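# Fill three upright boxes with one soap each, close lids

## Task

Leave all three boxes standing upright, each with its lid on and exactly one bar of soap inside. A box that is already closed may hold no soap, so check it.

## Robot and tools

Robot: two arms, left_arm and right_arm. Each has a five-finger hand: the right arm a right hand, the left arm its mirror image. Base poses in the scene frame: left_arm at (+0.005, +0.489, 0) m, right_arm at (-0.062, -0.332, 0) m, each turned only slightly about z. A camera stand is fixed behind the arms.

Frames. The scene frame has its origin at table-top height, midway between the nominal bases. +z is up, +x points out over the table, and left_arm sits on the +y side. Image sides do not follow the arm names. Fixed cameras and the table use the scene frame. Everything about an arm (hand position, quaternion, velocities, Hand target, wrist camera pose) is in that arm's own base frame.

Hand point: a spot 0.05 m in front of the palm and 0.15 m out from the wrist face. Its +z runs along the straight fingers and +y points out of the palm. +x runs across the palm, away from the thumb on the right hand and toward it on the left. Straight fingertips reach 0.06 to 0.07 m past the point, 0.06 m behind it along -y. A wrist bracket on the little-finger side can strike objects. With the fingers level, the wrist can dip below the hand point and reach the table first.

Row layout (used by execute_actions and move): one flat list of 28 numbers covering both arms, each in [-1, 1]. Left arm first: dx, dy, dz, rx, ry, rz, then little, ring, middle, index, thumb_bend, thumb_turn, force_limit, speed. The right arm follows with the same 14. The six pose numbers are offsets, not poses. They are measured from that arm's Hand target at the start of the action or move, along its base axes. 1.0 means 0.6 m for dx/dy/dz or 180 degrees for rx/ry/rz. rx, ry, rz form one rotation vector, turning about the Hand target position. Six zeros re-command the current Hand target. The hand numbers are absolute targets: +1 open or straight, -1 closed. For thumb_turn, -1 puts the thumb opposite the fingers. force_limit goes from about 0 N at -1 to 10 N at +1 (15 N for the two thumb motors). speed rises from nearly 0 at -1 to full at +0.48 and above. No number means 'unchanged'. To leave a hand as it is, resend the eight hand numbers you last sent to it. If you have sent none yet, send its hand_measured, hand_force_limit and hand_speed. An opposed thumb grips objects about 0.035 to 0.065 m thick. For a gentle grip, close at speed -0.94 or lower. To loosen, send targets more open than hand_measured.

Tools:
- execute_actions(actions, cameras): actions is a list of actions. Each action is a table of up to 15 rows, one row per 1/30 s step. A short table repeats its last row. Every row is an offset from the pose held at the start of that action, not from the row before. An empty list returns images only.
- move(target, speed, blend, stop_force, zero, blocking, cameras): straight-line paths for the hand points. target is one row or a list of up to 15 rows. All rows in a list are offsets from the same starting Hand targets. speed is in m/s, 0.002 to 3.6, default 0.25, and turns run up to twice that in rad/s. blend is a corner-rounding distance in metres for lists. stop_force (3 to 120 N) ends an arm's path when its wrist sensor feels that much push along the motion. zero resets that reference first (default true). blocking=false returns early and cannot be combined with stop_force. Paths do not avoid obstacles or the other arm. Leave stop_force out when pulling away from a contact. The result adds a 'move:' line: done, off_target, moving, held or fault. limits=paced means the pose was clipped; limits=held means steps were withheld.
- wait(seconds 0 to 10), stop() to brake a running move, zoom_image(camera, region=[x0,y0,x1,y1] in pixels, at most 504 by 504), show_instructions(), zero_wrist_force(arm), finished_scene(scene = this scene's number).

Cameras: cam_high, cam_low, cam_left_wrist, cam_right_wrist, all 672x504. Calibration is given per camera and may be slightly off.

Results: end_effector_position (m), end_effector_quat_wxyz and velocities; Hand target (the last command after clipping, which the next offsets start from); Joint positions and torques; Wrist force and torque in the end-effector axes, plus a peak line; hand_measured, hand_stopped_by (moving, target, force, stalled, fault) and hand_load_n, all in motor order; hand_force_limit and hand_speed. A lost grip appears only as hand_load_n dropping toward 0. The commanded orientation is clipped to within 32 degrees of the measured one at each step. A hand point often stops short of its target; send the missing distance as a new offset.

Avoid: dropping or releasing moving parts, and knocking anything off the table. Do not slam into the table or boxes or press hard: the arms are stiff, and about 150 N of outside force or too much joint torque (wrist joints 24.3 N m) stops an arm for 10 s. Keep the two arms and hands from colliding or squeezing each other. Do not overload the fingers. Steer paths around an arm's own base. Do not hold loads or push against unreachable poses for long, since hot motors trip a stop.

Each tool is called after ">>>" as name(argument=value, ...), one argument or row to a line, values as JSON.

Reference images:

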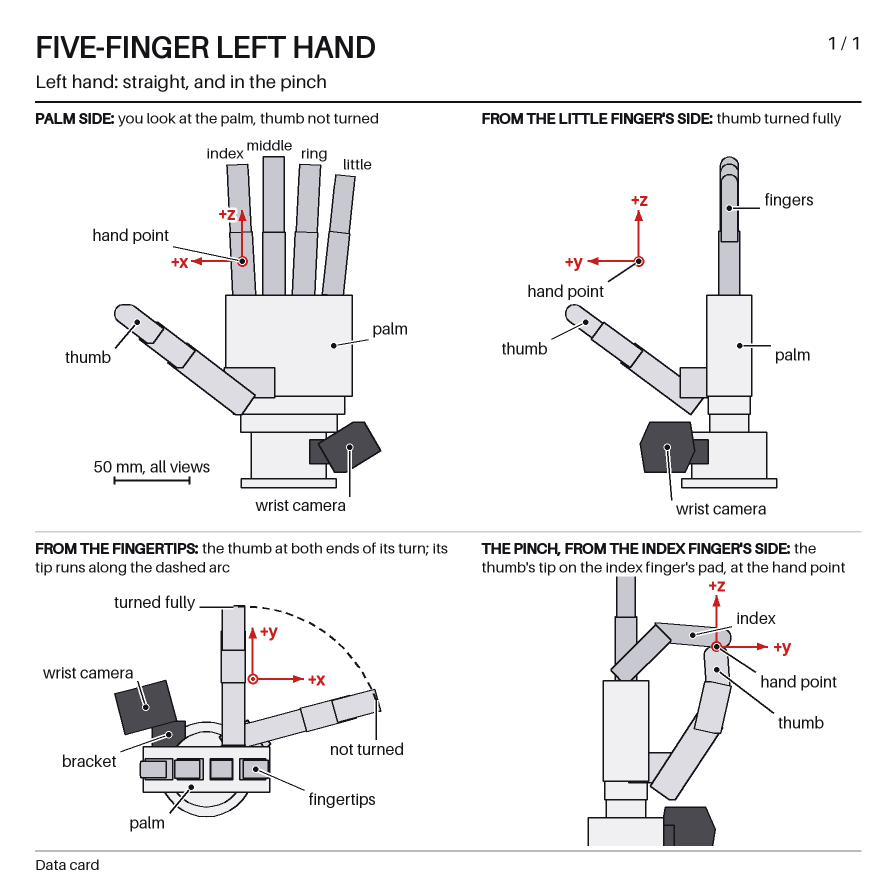

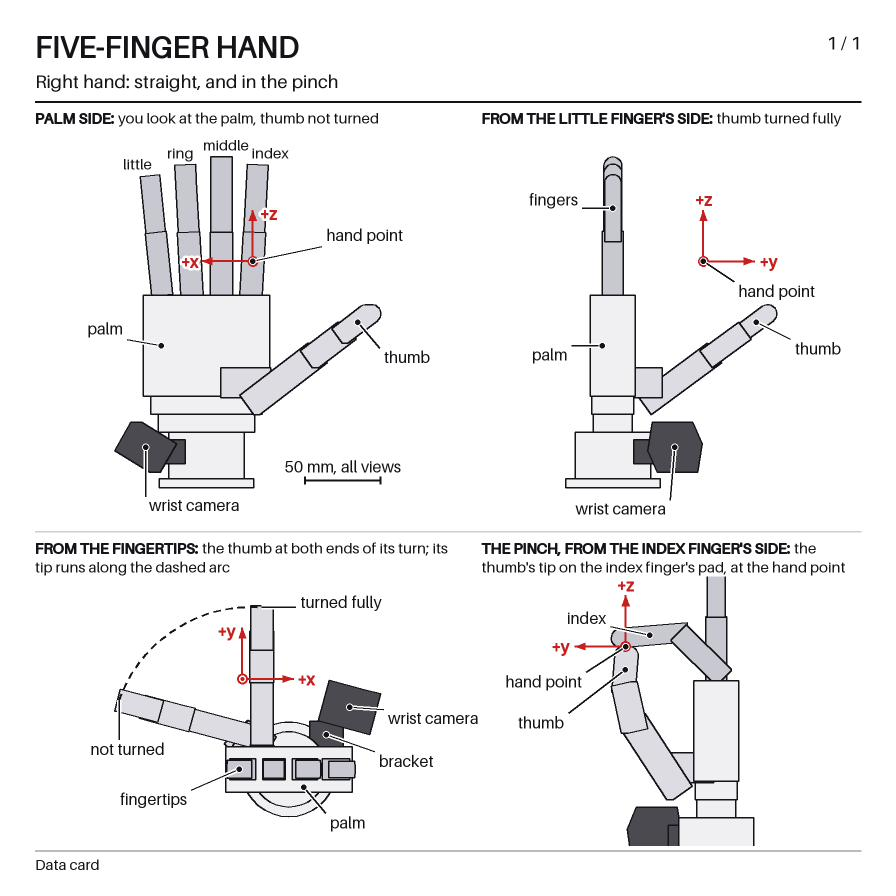

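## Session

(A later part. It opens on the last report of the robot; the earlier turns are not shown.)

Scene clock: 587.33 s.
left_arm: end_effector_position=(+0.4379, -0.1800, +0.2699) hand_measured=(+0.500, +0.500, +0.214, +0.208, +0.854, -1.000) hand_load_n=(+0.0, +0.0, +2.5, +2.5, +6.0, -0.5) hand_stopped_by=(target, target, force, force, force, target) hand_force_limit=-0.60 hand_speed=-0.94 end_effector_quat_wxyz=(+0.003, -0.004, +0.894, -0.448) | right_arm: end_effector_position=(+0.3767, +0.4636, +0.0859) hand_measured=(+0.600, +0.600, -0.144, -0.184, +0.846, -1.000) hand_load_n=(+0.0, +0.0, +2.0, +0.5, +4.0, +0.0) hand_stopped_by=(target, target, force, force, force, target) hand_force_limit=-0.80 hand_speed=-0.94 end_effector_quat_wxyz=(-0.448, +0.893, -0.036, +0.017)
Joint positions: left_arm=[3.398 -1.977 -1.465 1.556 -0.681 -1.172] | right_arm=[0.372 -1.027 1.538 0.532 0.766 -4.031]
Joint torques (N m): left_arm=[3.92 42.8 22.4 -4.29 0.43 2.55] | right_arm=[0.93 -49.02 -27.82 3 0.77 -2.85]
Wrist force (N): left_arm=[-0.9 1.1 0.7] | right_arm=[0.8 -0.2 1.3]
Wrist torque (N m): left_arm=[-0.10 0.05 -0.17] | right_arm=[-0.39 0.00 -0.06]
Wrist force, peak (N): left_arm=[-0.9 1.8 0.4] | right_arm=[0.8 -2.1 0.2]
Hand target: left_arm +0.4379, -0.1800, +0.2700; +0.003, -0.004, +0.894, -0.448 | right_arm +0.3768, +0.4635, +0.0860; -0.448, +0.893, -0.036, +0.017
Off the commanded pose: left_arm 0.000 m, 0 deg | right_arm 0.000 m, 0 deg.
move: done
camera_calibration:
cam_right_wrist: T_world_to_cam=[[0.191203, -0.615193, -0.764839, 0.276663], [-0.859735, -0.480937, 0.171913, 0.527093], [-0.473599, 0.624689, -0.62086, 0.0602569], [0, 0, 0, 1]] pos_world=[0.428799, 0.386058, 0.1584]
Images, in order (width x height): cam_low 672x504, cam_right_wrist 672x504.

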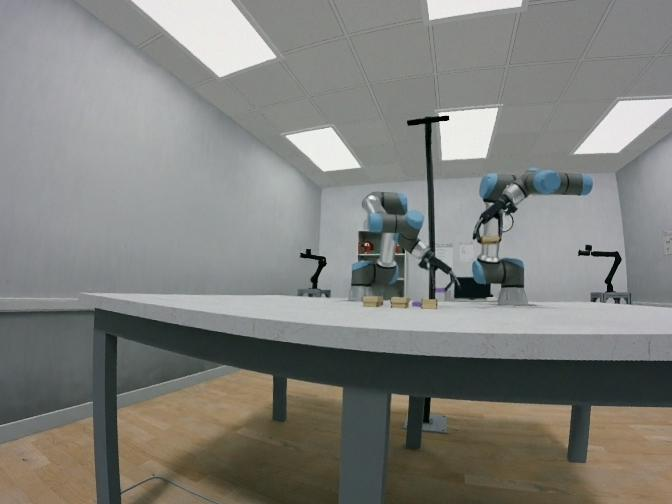

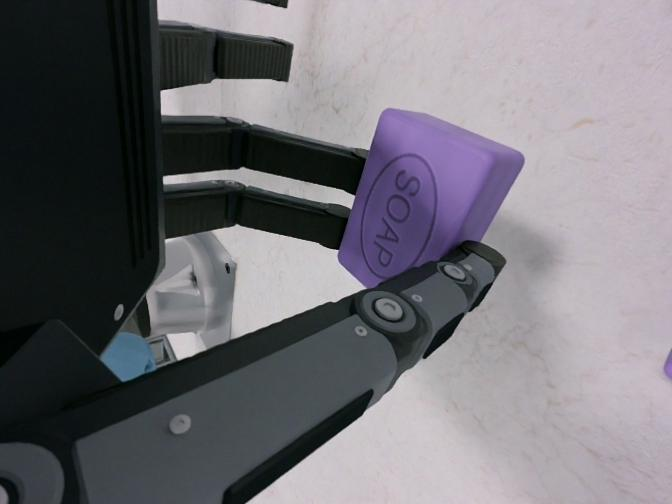

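>>> move(
  target=[
    [0,0,0,0,0,0,0.5,0.5,0.1,0.1,0.5,-1,-0.6,-0.94,0.105,-0.08,0.057,0,0,0,0.6,0.6,-0.4,-0.4,0.6,-1,-0.8,-0.94],
  ],
  speed=0.15,
  cameras=["all"],
)

>>> zoom_image(
  camera="cam_high",
  region=[220, 120, 400, 300],
)

>>> zoom_image(
  camera="cam_right_wrist",
  region=[300, 0, 672, 340],
)

Scene clock: 608.17 s.
left_arm: end_effector_position=(+0.4379, -0.1800, +0.2700) hand_measured=(+0.500, +0.500, +0.214, +0.208, +0.854, -1.000) hand_load_n=(+0.0, +0.0, +2.5, +3.0, +5.5, -0.5) hand_stopped_by=(target, target, force, force, force, target) hand_force_limit=-0.60 hand_speed=-0.94 end_effector_quat_wxyz=(+0.003, -0.004, +0.894, -0.448) | right_arm: end_effector_position=(+0.4397, +0.4156, +0.1201) hand_measured=(+0.600, +0.600, -0.144, -0.184, +0.846, -1.000) hand_load_n=(+0.0, +0.0, +2.0, +0.5, +3.5, +0.0) hand_stopped_by=(target, target, force, force, force, target) hand_force_limit=-0.80 hand_speed=-0.94 end_effector_quat_wxyz=(-0.448, +0.893, -0.036, +0.017)
Joint positions: left_arm=[3.398 -1.977 -1.465 1.556 -0.681 -1.172] | right_arm=[0.24 -0.979 1.395 0.758 0.707 -4.208]
Joint torques (N m): left_arm=[3.43 42.39 23.71 -4.32 -0.46 2.6] | right_arm=[-5.61 -32.28 -26.99 3.78 -3.52 -2.85]
Wrist force (N): left_arm=[-0.9 0.9 0.4] | right_arm=[0.6 0.0 1.5]
Wrist torque (N m): left_arm=[-0.13 0.05 -0.17] | right_arm=[-0.38 0.03 0.03]
Wrist force, peak (N): left_arm=[-1.0 1.3 0.3] | right_arm=[0.0 -0.2 1.9]
Hand target: left_arm +0.4379, -0.1800, +0.2700; +0.003, -0.004, +0.894, -0.448 | right_arm +0.4398, +0.4155, +0.1202; -0.448, +0.893, -0.036, +0.017
Off the commanded pose: left_arm 0.000 m, 0 deg | right_arm 0.000 m, 0 deg.
move: done
camera_calibration:
cam_left_wrist: T_world_to_cam=[[-0.292584, -0.539918, 0.789229, -0.185929], [-0.828943, 0.554662, 0.0721416, 0.448793], [-0.476706, -0.633118, -0.609847, 0.379042], [0, 0, 0, 1]] pos_world=[0.498315, -0.109337, 0.345522]
cam_right_wrist: T_world_to_cam=[[0.191121, -0.615185, -0.764867, 0.261364], [-0.85977, -0.480869, 0.17193, 0.552265], [-0.47357, 0.62475, -0.620821, 0.141331], [0, 0, 0, 1]] pos_world=[0.491799, 0.338058, 0.1927]

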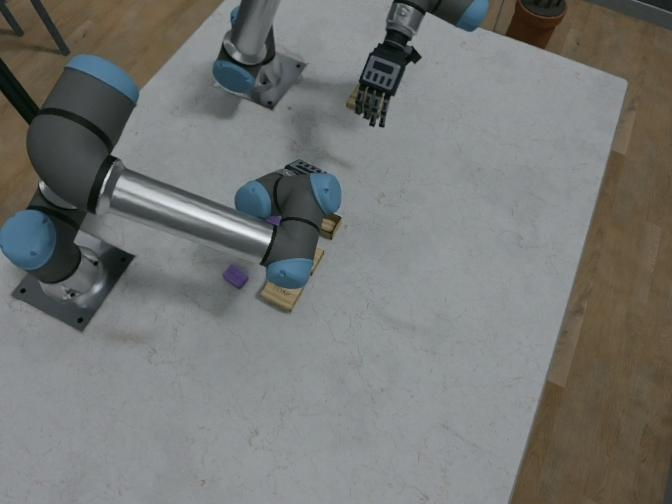

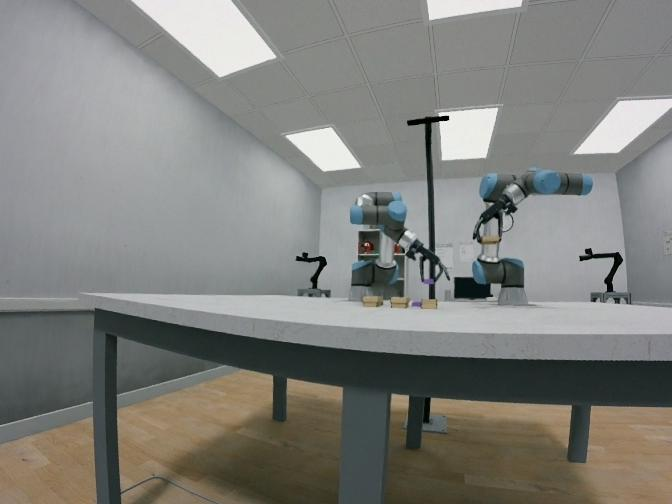

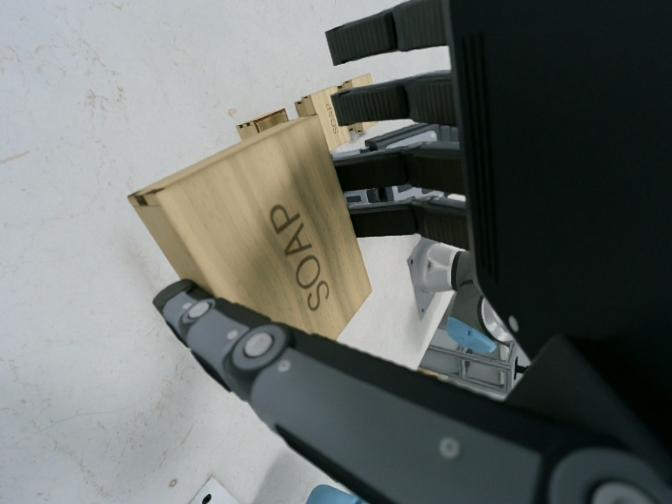

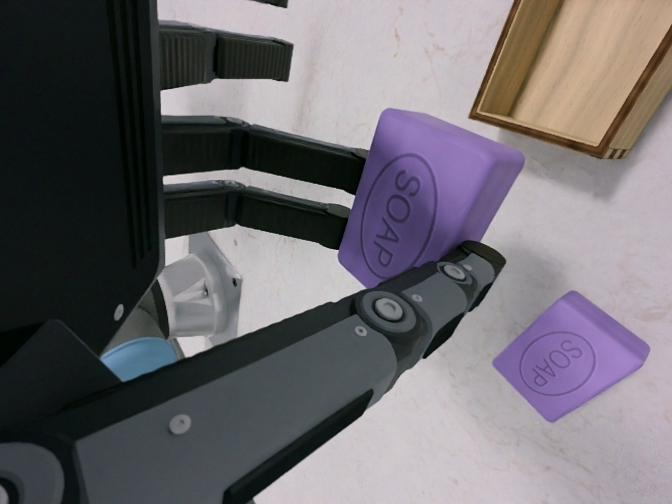

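Scaled by 2.800 from the camera's 672x504 image, which has a finer 960x720 frame.

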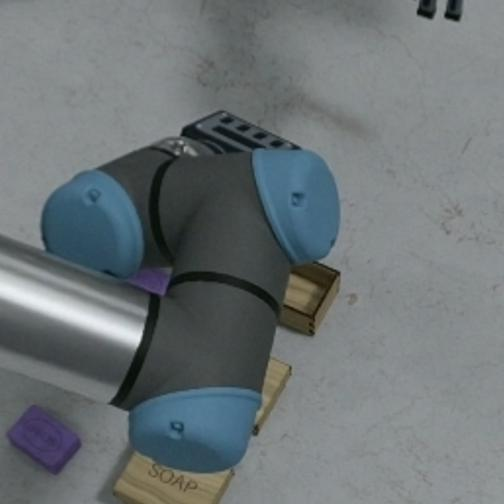

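Scaled by 1.355 from the camera's 672x504 image, which has a finer 960x720 frame.

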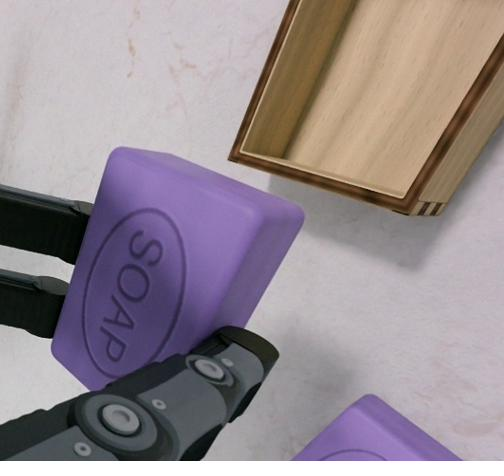

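>>> move(
  target=[
    [0,0,0,0,0,0,0.5,0.5,0.1,0.1,0.5,-1,-0.6,-0.94,0.1052,0.0053,-0.05,0,0,0.0167,0.6,0.6,-0.4,-0.4,0.6,-1,-0.8,-0.94],
  ],
  speed=0.1,
  cameras=["cam_low","cam_right_wrist"],
)

>>> zoom_image(
  camera="cam_low",
  region=[370, 260, 490, 320],
)

>>> zoom_image(
  camera="cam_right_wrist",
  region=[250, 50, 600, 340],
)

Scene clock: 666.33 s.
left_arm: end_effector_position=(+0.4379, -0.1800, +0.2700) hand_measured=(+0.500, +0.500, +0.214, +0.208, +0.854, -1.000) hand_load_n=(+0.0, +0.0, +2.5, +3.0, +6.0, -0.5) hand_stopped_by=(target, target, force, force, force, target) hand_force_limit=-0.60 hand_speed=-0.94 end_effector_quat_wxyz=(+0.003, -0.004, +0.894, -0.448) | right_arm: end_effector_position=(+0.5029, +0.4187, +0.0902) hand_measured=(+0.600, +0.600, -0.144, -0.184, +0.846, -1.000) hand_load_n=(+0.0, +0.0, +2.0, +1.0, +3.5, +0.5) hand_stopped_by=(target, target, force, force, force, target) hand_force_limit=-0.80 hand_speed=-0.94 end_effector_quat_wxyz=(-0.448, +0.894, -0.012, +0.006)
Joint positions: left_arm=[3.398 -1.977 -1.465 1.556 -0.681 -1.172] | right_arm=[0.218 -0.782 1.156 0.885 0.681 -4.318]
Joint torques (N m): left_arm=[3.03 39.69 23.56 -4.38 -0.51 2.53] | right_arm=[-5.96 -38.01 -31.17 3.76 -3.6 -2.97]
Wrist force (N): left_arm=[-1.0 0.9 0.6] | right_arm=[0.9 0.2 1.1]
Wrist torque (N m): left_arm=[-0.13 0.07 -0.17] | right_arm=[-0.31 -0.01 0.06]
Wrist force, peak (N): left_arm=[-1.1 1.3 0.6] | right_arm=[1.4 0.1 1.3]
Hand target: left_arm +0.4379, -0.1800, +0.2700; +0.003, -0.004, +0.894, -0.448 | right_arm +0.5029, +0.4187, +0.0902; -0.448, +0.894, -0.012, +0.005
Off the commanded pose: left_arm 0.000 m, 0 deg | right_arm 0.000 m, 0 deg.
move: done
camera_calibration:
cam_right_wrist: T_world_to_cam=[[0.223125, -0.604339, -0.764846, 0.207626], [-0.833386, -0.525272, 0.171921, 0.618596], [-0.505651, 0.599053, -0.620849, 0.177575], [0, 0, 0, 1]] pos_world=[0.558994, 0.344031, 0.1627]
Images, in order (width x height): cam_low 672x504, cam_right_wrist 672x504.

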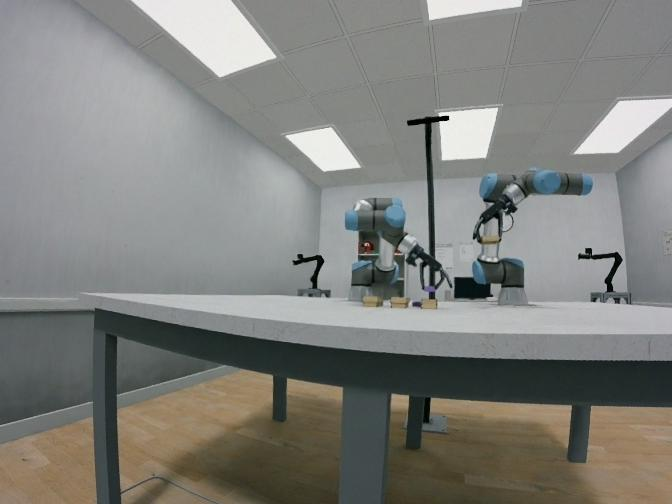

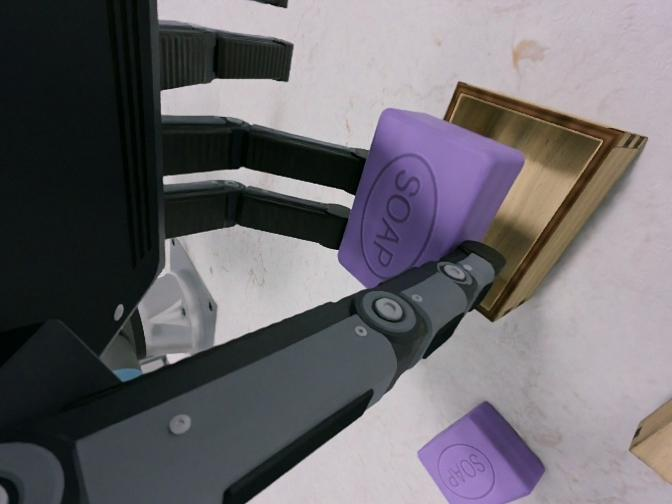

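Scaled by 4.200 from the camera's 672x504 image, which has a finer 960x720 frame.

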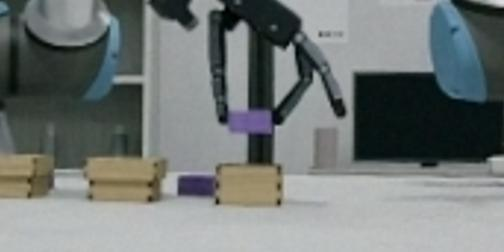

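Scaled by 1.440 from the camera's 672x504 image, which has a finer 960x720 frame.

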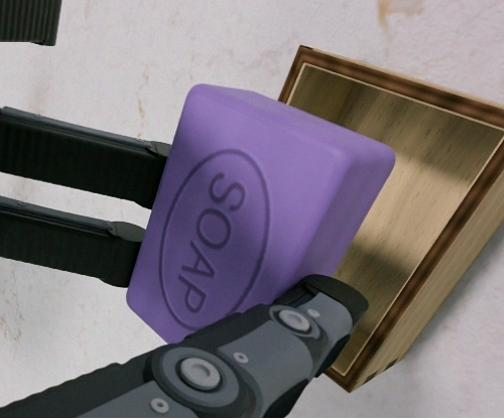

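>>> move(
  target=[
    [0,0,0,0,0,0,0.5,0.5,0.1,0.1,0.5,-1,-0.6,-0.94,0.0025,0,-0.05,0,0,0,0.6,0.6,-0.4,-0.4,0.6,-1,-0.8,-0.94],
  ],
  speed=0.06,
  cameras=["cam_low","cam_right_wrist"],
)

>>> zoom_image(
  camera="cam_low",
  region=[390, 270, 470, 310],
)

Scene clock: 681.10 s.
left_arm: end_effector_position=(+0.4379, -0.1800, +0.2700) hand_measured=(+0.500, +0.500, +0.214, +0.208, +0.854, -1.000) hand_load_n=(+0.0, +0.0, +2.5, +2.5, +5.5, +0.0) hand_stopped_by=(target, target, force, force, force, target) hand_force_limit=-0.60 hand_speed=-0.94 end_effector_quat_wxyz=(+0.003, -0.004, +0.894, -0.448) | right_arm: end_effector_position=(+0.5044, +0.4187, +0.0603) hand_measured=(+0.600, +0.600, -0.144, -0.184, +0.846, -1.000) hand_load_n=(+0.0, +0.0, +2.0, +1.0, +4.0, +0.0) hand_stopped_by=(target, target, force, force, force, target) hand_force_limit=-0.80 hand_speed=-0.94 end_effector_quat_wxyz=(-0.448, +0.894, -0.012, +0.006)
Joint positions: left_arm=[3.398 -1.977 -1.465 1.556 -0.681 -1.172] | right_arm=[0.217 -0.749 1.177 0.831 0.68 -4.319]
Joint torques (N m): left_arm=[2.89 37.57 23.81 -4.28 -0.45 2.58] | right_arm=[-6.4 -39.23 -4.68 0.33 -3.65 -0.46]
Wrist force (N): left_arm=[-0.8 1.1 0.5] | right_arm=[0.6 0.0 1.2]
Wrist torque (N m): left_arm=[-0.10 0.05 -0.17] | right_arm=[-0.35 0.02 0.04]
Wrist force, peak (N): left_arm=[-1.0 1.2 0.5] | right_arm=[1.0 0.0 1.6]
Hand target: left_arm +0.4379, -0.1800, +0.2700; +0.003, -0.004, +0.894, -0.448 | right_arm +0.5044, +0.4187, +0.0602; -0.448, +0.894, -0.012, +0.005
Off the commanded pose: left_arm 0.000 m, 0 deg | right_arm 0.000 m, 0 deg.
move: done
camera_calibration:
cam_right_wrist: T_world_to_cam=[[0.223288, -0.604291, -0.764836, 0.184313], [-0.833324, -0.5254, 0.171832, 0.625008], [-0.505682, 0.598988, -0.620886, 0.159815], [0, 0, 0, 1]] pos_world=[0.560494, 0.344031, 0.1328]
Images, in order (width x height): cam_low 672x504, cam_right_wrist 672x504.

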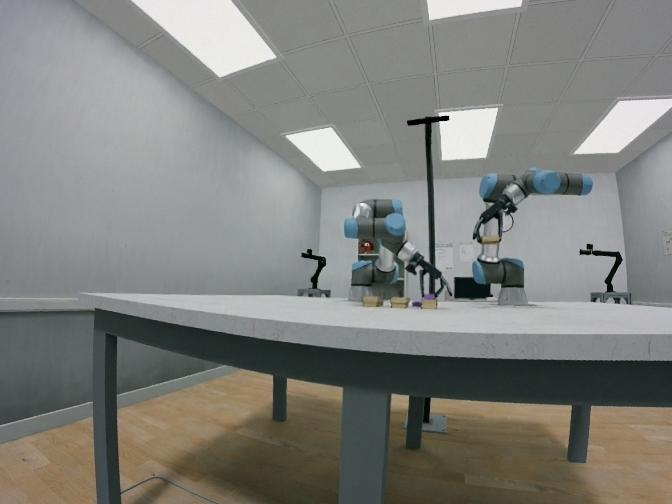

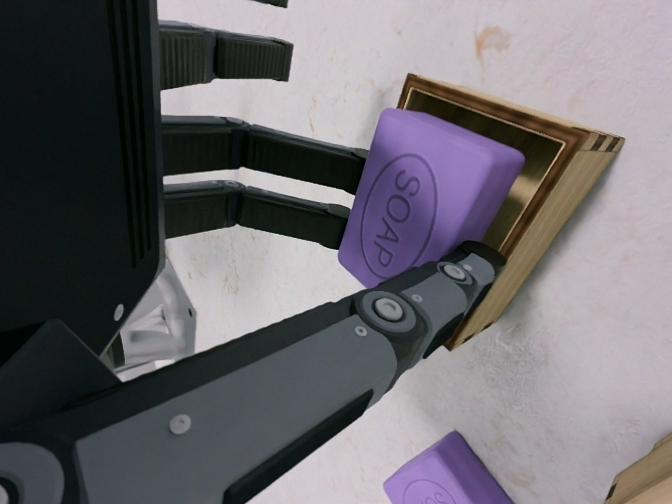

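Scaled by 6.300 from the camera's 672x504 image, which has a finer 960x720 frame.

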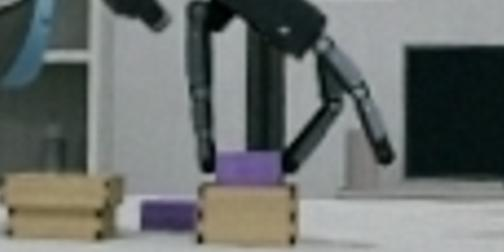

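>>> move(
  target=[
    [0,0,0,0,0,0,0.5,0.5,0.1,0.1,0.5,-1,-0.6,-0.94,0,0,-0.0083,0,0,0,0.6,0.6,-0.4,-0.4,0.6,-1,-0.8,-0.94],
  ],
  speed=0.03,
  stop_force=4,
  cameras=["cam_low","cam_right_wrist"],
)

>>> zoom_image(
  camera="cam_low",
  region=[390, 270, 470, 310],
)

Scene clock: 691.90 s.
left_arm: end_effector_position=(+0.4379, -0.1800, +0.2700) hand_measured=(+0.500, +0.500, +0.214, +0.208, +0.854, -1.000) hand_load_n=(+0.0, +0.0, +2.5, +2.5, +5.5, -0.5) hand_stopped_by=(target, target, force, force, force, target) hand_force_limit=-0.60 hand_speed=-0.94 end_effector_quat_wxyz=(+0.003, -0.004, +0.894, -0.448) | right_arm: end_effector_position=(+0.5044, +0.4187, +0.0552) hand_measured=(+0.600, +0.600, -0.144, -0.184, +0.846, -1.000) hand_load_n=(+0.0, +0.0, +2.0, +1.0, +3.5, +0.0) hand_stopped_by=(target, target, force, force, force, target) hand_force_limit=-0.80 hand_speed=-0.94 end_effector_quat_wxyz=(-0.448, +0.894, -0.012, +0.006)
Joint positions: left_arm=[3.398 -1.977 -1.465 1.556 -0.681 -1.172] | right_arm=[0.217 -0.743 1.181 0.821 0.68 -4.319]
Joint torques (N m): left_arm=[2.72 35.16 23.3 -4.2 -0.34 2.5] | right_arm=[-4.06 -39.3 -4.89 0.36 -3.46 1.37]
Wrist force (N): left_arm=[-0.9 1.1 0.6] | right_arm=[0.7 0.3 1.1]
Wrist torque (N m): left_arm=[-0.10 0.05 -0.18] | right_arm=[-0.31 0.02 0.05]
Wrist force, peak (N): left_arm=[-1.0 1.3 0.7] | right_arm=[0.9 0.0 1.5]
Hand target: left_arm +0.4379, -0.1800, +0.2700; +0.003, -0.004, +0.894, -0.448 | right_arm +0.5044, +0.4187, +0.0552; -0.448, +0.894, -0.012, +0.005
Off the commanded pose: left_arm 0.000 m, 0 deg | right_arm 0.000 m, 0 deg.
move: done
camera_calibration:
cam_right_wrist: T_world_to_cam=[[0.223164, -0.604293, -0.764871, 0.180488], [-0.83333, -0.525359, 0.171927, 0.625862], [-0.505726, 0.599022, -0.620817, 0.156652], [0, 0, 0, 1]] pos_world=[0.560494, 0.344031, 0.1277]
Images, in order (width x height): cam_low 672x504, cam_right_wrist 672x504.

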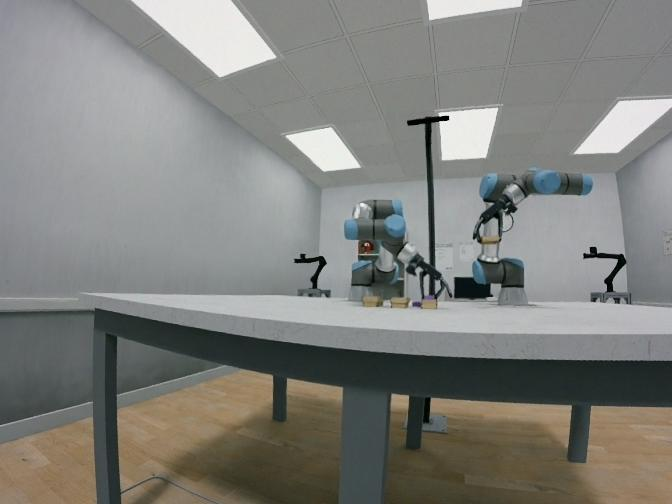

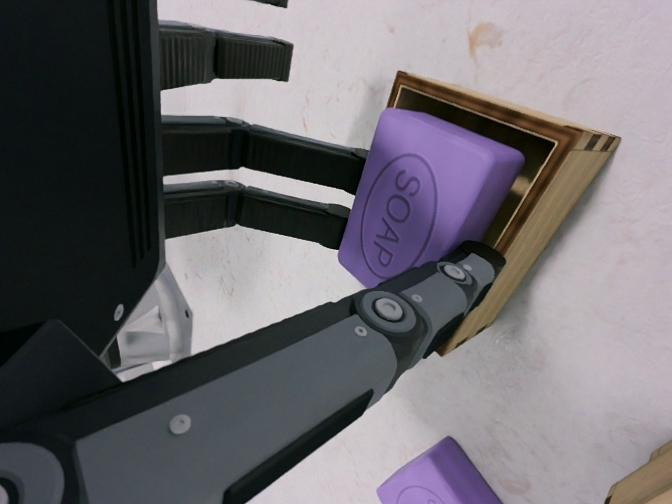

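Scaled by 6.300 from the camera's 672x504 image, which has a finer 960x720 frame.

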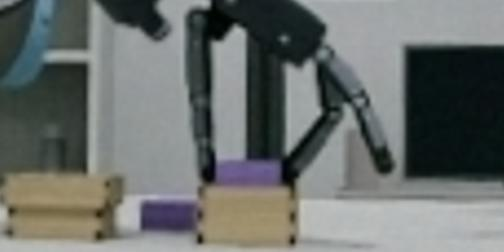

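>>> move(
  target=[
    [0,0,0,0,0,0,0.5,0.5,0.1,0.1,0.5,-1,-0.6,-0.94,0,0,0,0,0,0,0.6,0.6,-0.4,-0.4,1,-1,-0.8,-0.3],
  ],
  speed=0.03,
  cameras=["cam_low","cam_right_wrist"],
)

>>> zoom_image(
  camera="cam_low",
  region=[390, 270, 470, 310],
)

Scene clock: 707.17 s.
left_arm: end_effector_position=(+0.4379, -0.1800, +0.2700) hand_measured=(+0.500, +0.500, +0.214, +0.208, +0.854, -1.000) hand_load_n=(+0.0, +0.0, +2.5, +2.5, +5.5, -0.5) hand_stopped_by=(target, target, force, force, force, target) hand_force_limit=-0.60 hand_speed=-0.94 end_effector_quat_wxyz=(+0.003, -0.004, +0.894, -0.448) | right_arm: end_effector_position=(+0.5044, +0.4187, +0.0552) hand_measured=(+0.600, +0.600, -0.144, -0.184, +1.000, -1.000) hand_load_n=(+0.0, +0.0, +0.0, +0.0, +0.0, +0.0) hand_stopped_by=(target, target, force, force, target, target) hand_force_limit=-0.80 hand_speed=-0.30 end_effector_quat_wxyz=(-0.448, +0.894, -0.012, +0.005)
Joint positions: left_arm=[3.398 -1.977 -1.465 1.556 -0.681 -1.172] | right_arm=[0.217 -0.743 1.181 0.821 0.68 -4.319]
Joint torques (N m): left_arm=[2.67 32.49 23.46 -4.05 -0.31 2.49] | right_arm=[-2.72 -40.17 -5.38 0.48 -3.34 1.83]
Wrist force (N): left_arm=[-0.8 1.0 0.4] | right_arm=[0.8 -0.2 0.7]
Wrist torque (N m): left_arm=[-0.10 0.03 -0.17] | right_arm=[-0.33 0.01 0.05]
Wrist force, peak (N): left_arm=[-1.0 1.3 0.6] | right_arm=[1.0 0.0 1.5]
Hand target: left_arm +0.4379, -0.1800, +0.2700; +0.003, -0.004, +0.894, -0.448 | right_arm +0.5044, +0.4187, +0.0552; -0.448, +0.894, -0.012, +0.005
Off the commanded pose: left_arm 0.000 m, 0 deg | right_arm 0.000 m, 0 deg.
move: done
camera_calibration:
cam_right_wrist: T_world_to_cam=[[0.223164, -0.604293, -0.764871, 0.180488], [-0.83333, -0.525359, 0.171927, 0.625862], [-0.505726, 0.599022, -0.620817, 0.156652], [0, 0, 0, 1]] pos_world=[0.560494, 0.344031, 0.1277]
Images, in order (width x height): cam_low 672x504, cam_right_wrist 672x504.

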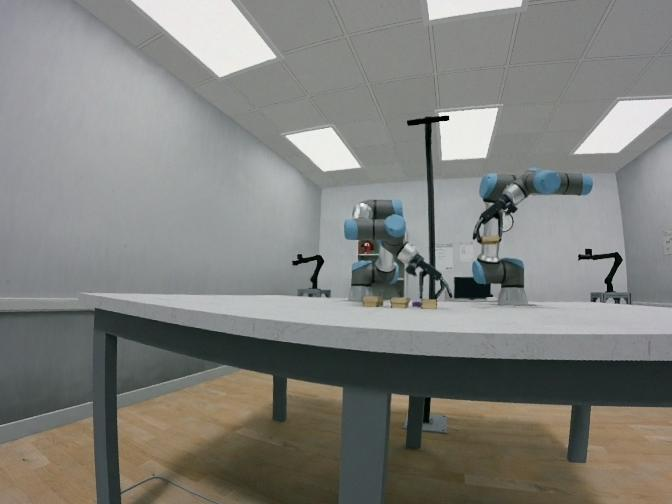

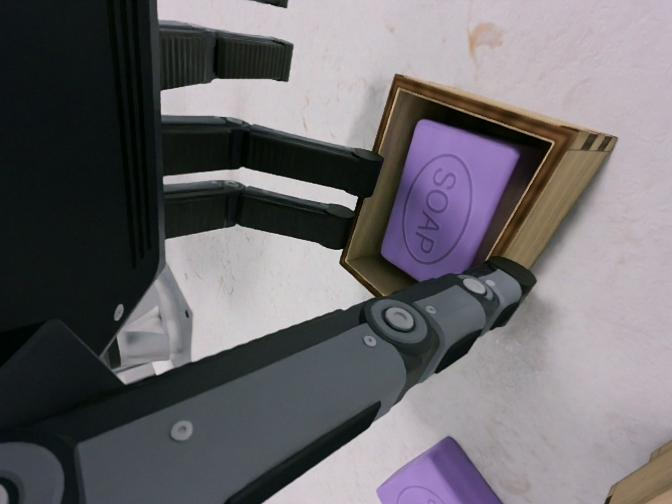

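Scaled by 6.300 from the camera's 672x504 image, which has a finer 960x720 frame.

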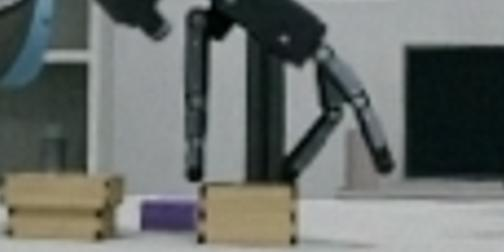

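>>> move(
  target=[
    [0,0,0,0,0,0,0.5,0.5,0.1,0.1,0.5,-1,-0.6,-0.94,0,0,0.15,0,0,0,0.6,0.6,-0.4,-0.4,1,-1,-0.8,-0.3],
    [0,0,0,0,0,0,0.5,0.5,0.1,0.1,0.5,-1,-0.6,-0.94,-0.214,-0.281,0.175,0,0,-0.0167,0.6,0.6,0.16,0.16,1,-1,-0.8,-0.3],
    [0,-0.375,-0.25,0,0,0,0.5,0.5,0.1,0.1,0.5,-1,-0.6,-0.94,-0.214,-0.281,0.175,0,0,-0.0167,0.6,0.6,0.16,0.16,1,-1,-0.8,-0.3],
  ],
  speed=0.2,
  cameras=["all"],
)

>>> zoom_image(
  camera="cam_low",
  region=[390, 260, 470, 310],
)

>>> zoom_image(
  camera="cam_high",
  region=[240, 140, 400, 320],
)

Scene clock: 731.73 s.
left_arm: end_effector_position=(+0.4379, -0.4049, +0.1201) hand_measured=(+0.500, +0.500, +0.214, +0.208, +0.854, -1.000) hand_load_n=(+0.0, +0.0, +2.5, +3.0, +5.5, -0.5) hand_stopped_by=(target, target, force, force, force, target) hand_force_limit=-0.60 hand_speed=-0.94 end_effector_quat_wxyz=(+0.003, -0.004, +0.894, -0.448) | right_arm: end_effector_position=(+0.3760, +0.2501, +0.1602) hand_measured=(+0.600, +0.600, +0.160, +0.160, +1.000, -1.000) hand_load_n=(+0.0, +0.0, +0.0, +0.0, +0.0, +0.0) hand_stopped_by=(target, target, target, target, target, target) hand_force_limit=-0.80 hand_speed=-0.30 end_effector_quat_wxyz=(-0.448, +0.893, -0.036, +0.017)
Joint positions: left_arm=[2.923 -2.188 -1.379 2.291 -0.676 -1.94] | right_arm=[-0.128 -1.215 1.778 1.074 0.644 -4.793]
Joint torques (N m): left_arm=[-13.46 32.01 22.74 -0.56 -0.37 -2.93] | right_arm=[-5.61 -40.12 -3 3 -0.83 -2.89]
Wrist force (N): left_arm=[-0.4 1.2 0.0] | right_arm=[0.7 -0.1 0.8]
Wrist torque (N m): left_arm=[-0.04 -0.06 -0.10] | right_arm=[-0.33 0.03 0.03]
Wrist force, peak (N): left_arm=[-1.1 1.4 -0.8] | right_arm=[1.5 -0.7 1.5]
Hand target: left_arm +0.4379, -0.4050, +0.1200; +0.003, -0.004, +0.894, -0.448 | right_arm +0.3760, +0.2501, +0.1602; -0.448, +0.893, -0.036, +0.017
Off the commanded pose: left_arm 0.000 m, 0 deg | right_arm 0.000 m, 0 deg.
move: done
camera_calibration:
cam_left_wrist: T_world_to_cam=[[-0.292603, -0.539804, 0.789301, -0.189018], [-0.828875, 0.554764, 0.0721306, 0.584353], [-0.476812, -0.633126, -0.609755, 0.14527], [0, 0, 0, 1]] pos_world=[0.498315, -0.334237, 0.195621]
cam_right_wrist: T_world_to_cam=[[0.191174, -0.615155, -0.764877, 0.202295], [-0.859758, -0.480908, 0.171883, 0.411049], [-0.47357, 0.62475, -0.620821, 0.239394], [0, 0, 0, 1]] pos_world=[0.428099, 0.172558, 0.2327]

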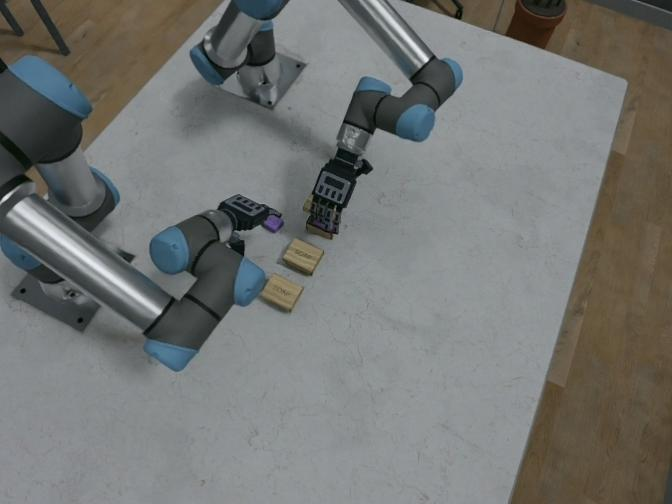

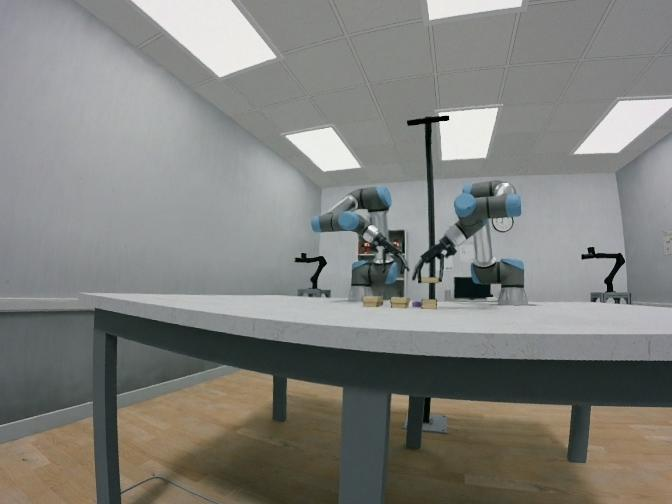

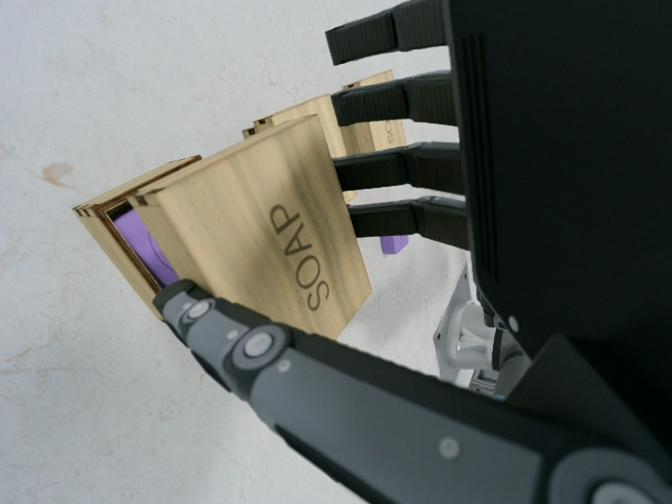

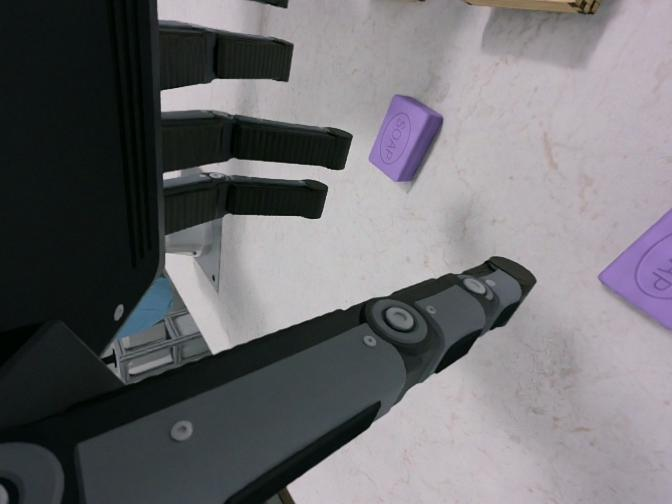

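Scaled by 6.300 from the camera's 672x504 image, which has a finer 960x720 frame.

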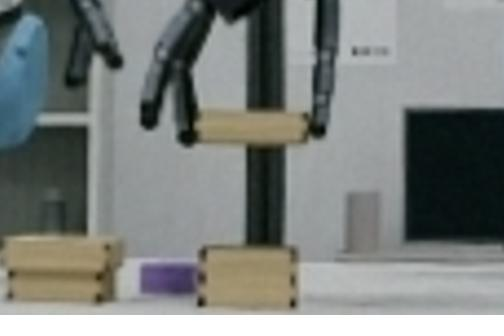

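Scaled by 2.800 from the camera's 672x504 image, which has a finer 960x720 frame.

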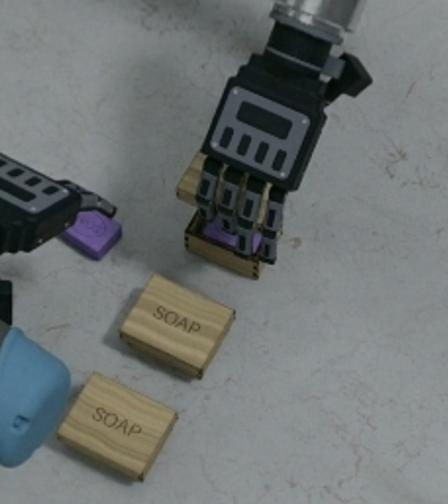

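>>> move(
  target=[
    [0,0,-0.13,0,0,0,0.5,0.5,0.1,0.1,0.5,-1,-0.6,-0.94,0,0,0,0,0,0,0.6,0.6,0.16,0.16,1,-1,-0.8,-0.3],
  ],
  speed=0.04,
  stop_force=5,
  cameras=["cam_low","cam_left_wrist"],
)

>>> zoom_image(
  camera="cam_low",
  region=[390, 270, 470, 310],
)

Scene clock: 744.70 s.
left_arm: end_effector_position=(+0.4379, -0.4050, +0.0420) hand_measured=(+0.500, +0.500, +0.214, +0.208, +0.854, -1.000) hand_load_n=(+0.0, +0.0, +2.5, +2.5, +6.0, -0.5) hand_stopped_by=(target, target, force, force, force, target) hand_force_limit=-0.60 hand_speed=-0.94 end_effector_quat_wxyz=(+0.003, -0.004, +0.894, -0.448) | right_arm: end_effector_position=(+0.3760, +0.2501, +0.1602) hand_measured=(+0.600, +0.600, +0.160, +0.160, +1.000, -1.000) hand_load_n=(+0.0, +0.0, +0.0, +0.0, +0.0, +0.0) hand_stopped_by=(target, target, target, target, target, target) hand_force_limit=-0.80 hand_speed=-0.30 end_effector_quat_wxyz=(-0.448, +0.893, -0.036, +0.017)
Joint positions: left_arm=[2.923 -2.278 -1.448 2.451 -0.676 -1.941] | right_arm=[-0.128 -1.215 1.778 1.074 0.644 -4.793]
Joint torques (N m): left_arm=[3.16 32.4 4.29 -0.49 -0.04 -2.69] | right_arm=[-5.86 -39.67 -3.36 1.45 0.49 -2.82]
Wrist force (N): left_arm=[-0.4 0.2 -0.7] | right_arm=[0.7 -0.5 1.1]
Wrist torque (N m): left_arm=[-0.11 -0.10 -0.04] | right_arm=[-0.39 0.02 0.03]
Wrist force, peak (N): left_arm=[-0.6 1.4 0.1] | right_arm=[0.7 -0.4 1.3]
Hand target: left_arm +0.4379, -0.4050, +0.0420; +0.003, -0.004, +0.894, -0.448 | right_arm +0.3760, +0.2501, +0.1602; -0.448, +0.893, -0.036, +0.017
Off the commanded pose: left_arm 0.000 m, 0 deg | right_arm 0.000 m, 0 deg.
move: done
camera_calibration:
cam_left_wrist: T_world_to_cam=[[-0.292584, -0.539918, 0.789229, -0.127467], [-0.828943, 0.554662, 0.0721416, 0.59004], [-0.476706, -0.633118, -0.609847, 0.0975452], [0, 0, 0, 1]] pos_world=[0.498315, -0.334337, 0.117522]
Images, in order (width x height): cam_low 672x504, cam_left_wrist 672x504.

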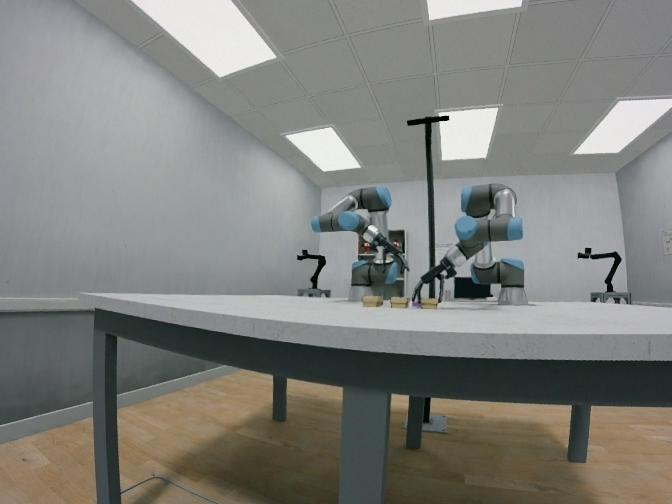

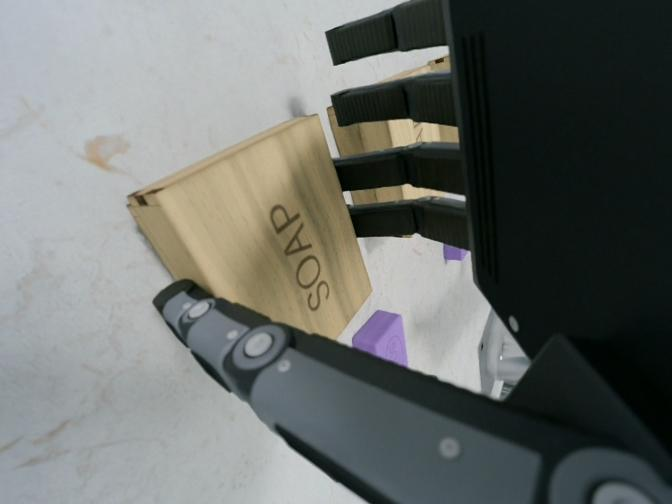

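Scaled by 6.300 from the camera's 672x504 image, which has a finer 960x720 frame.

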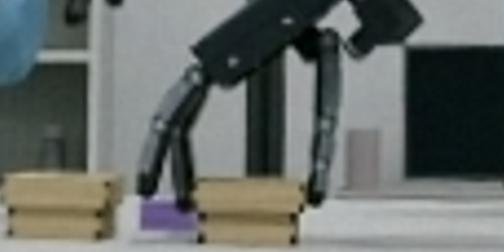

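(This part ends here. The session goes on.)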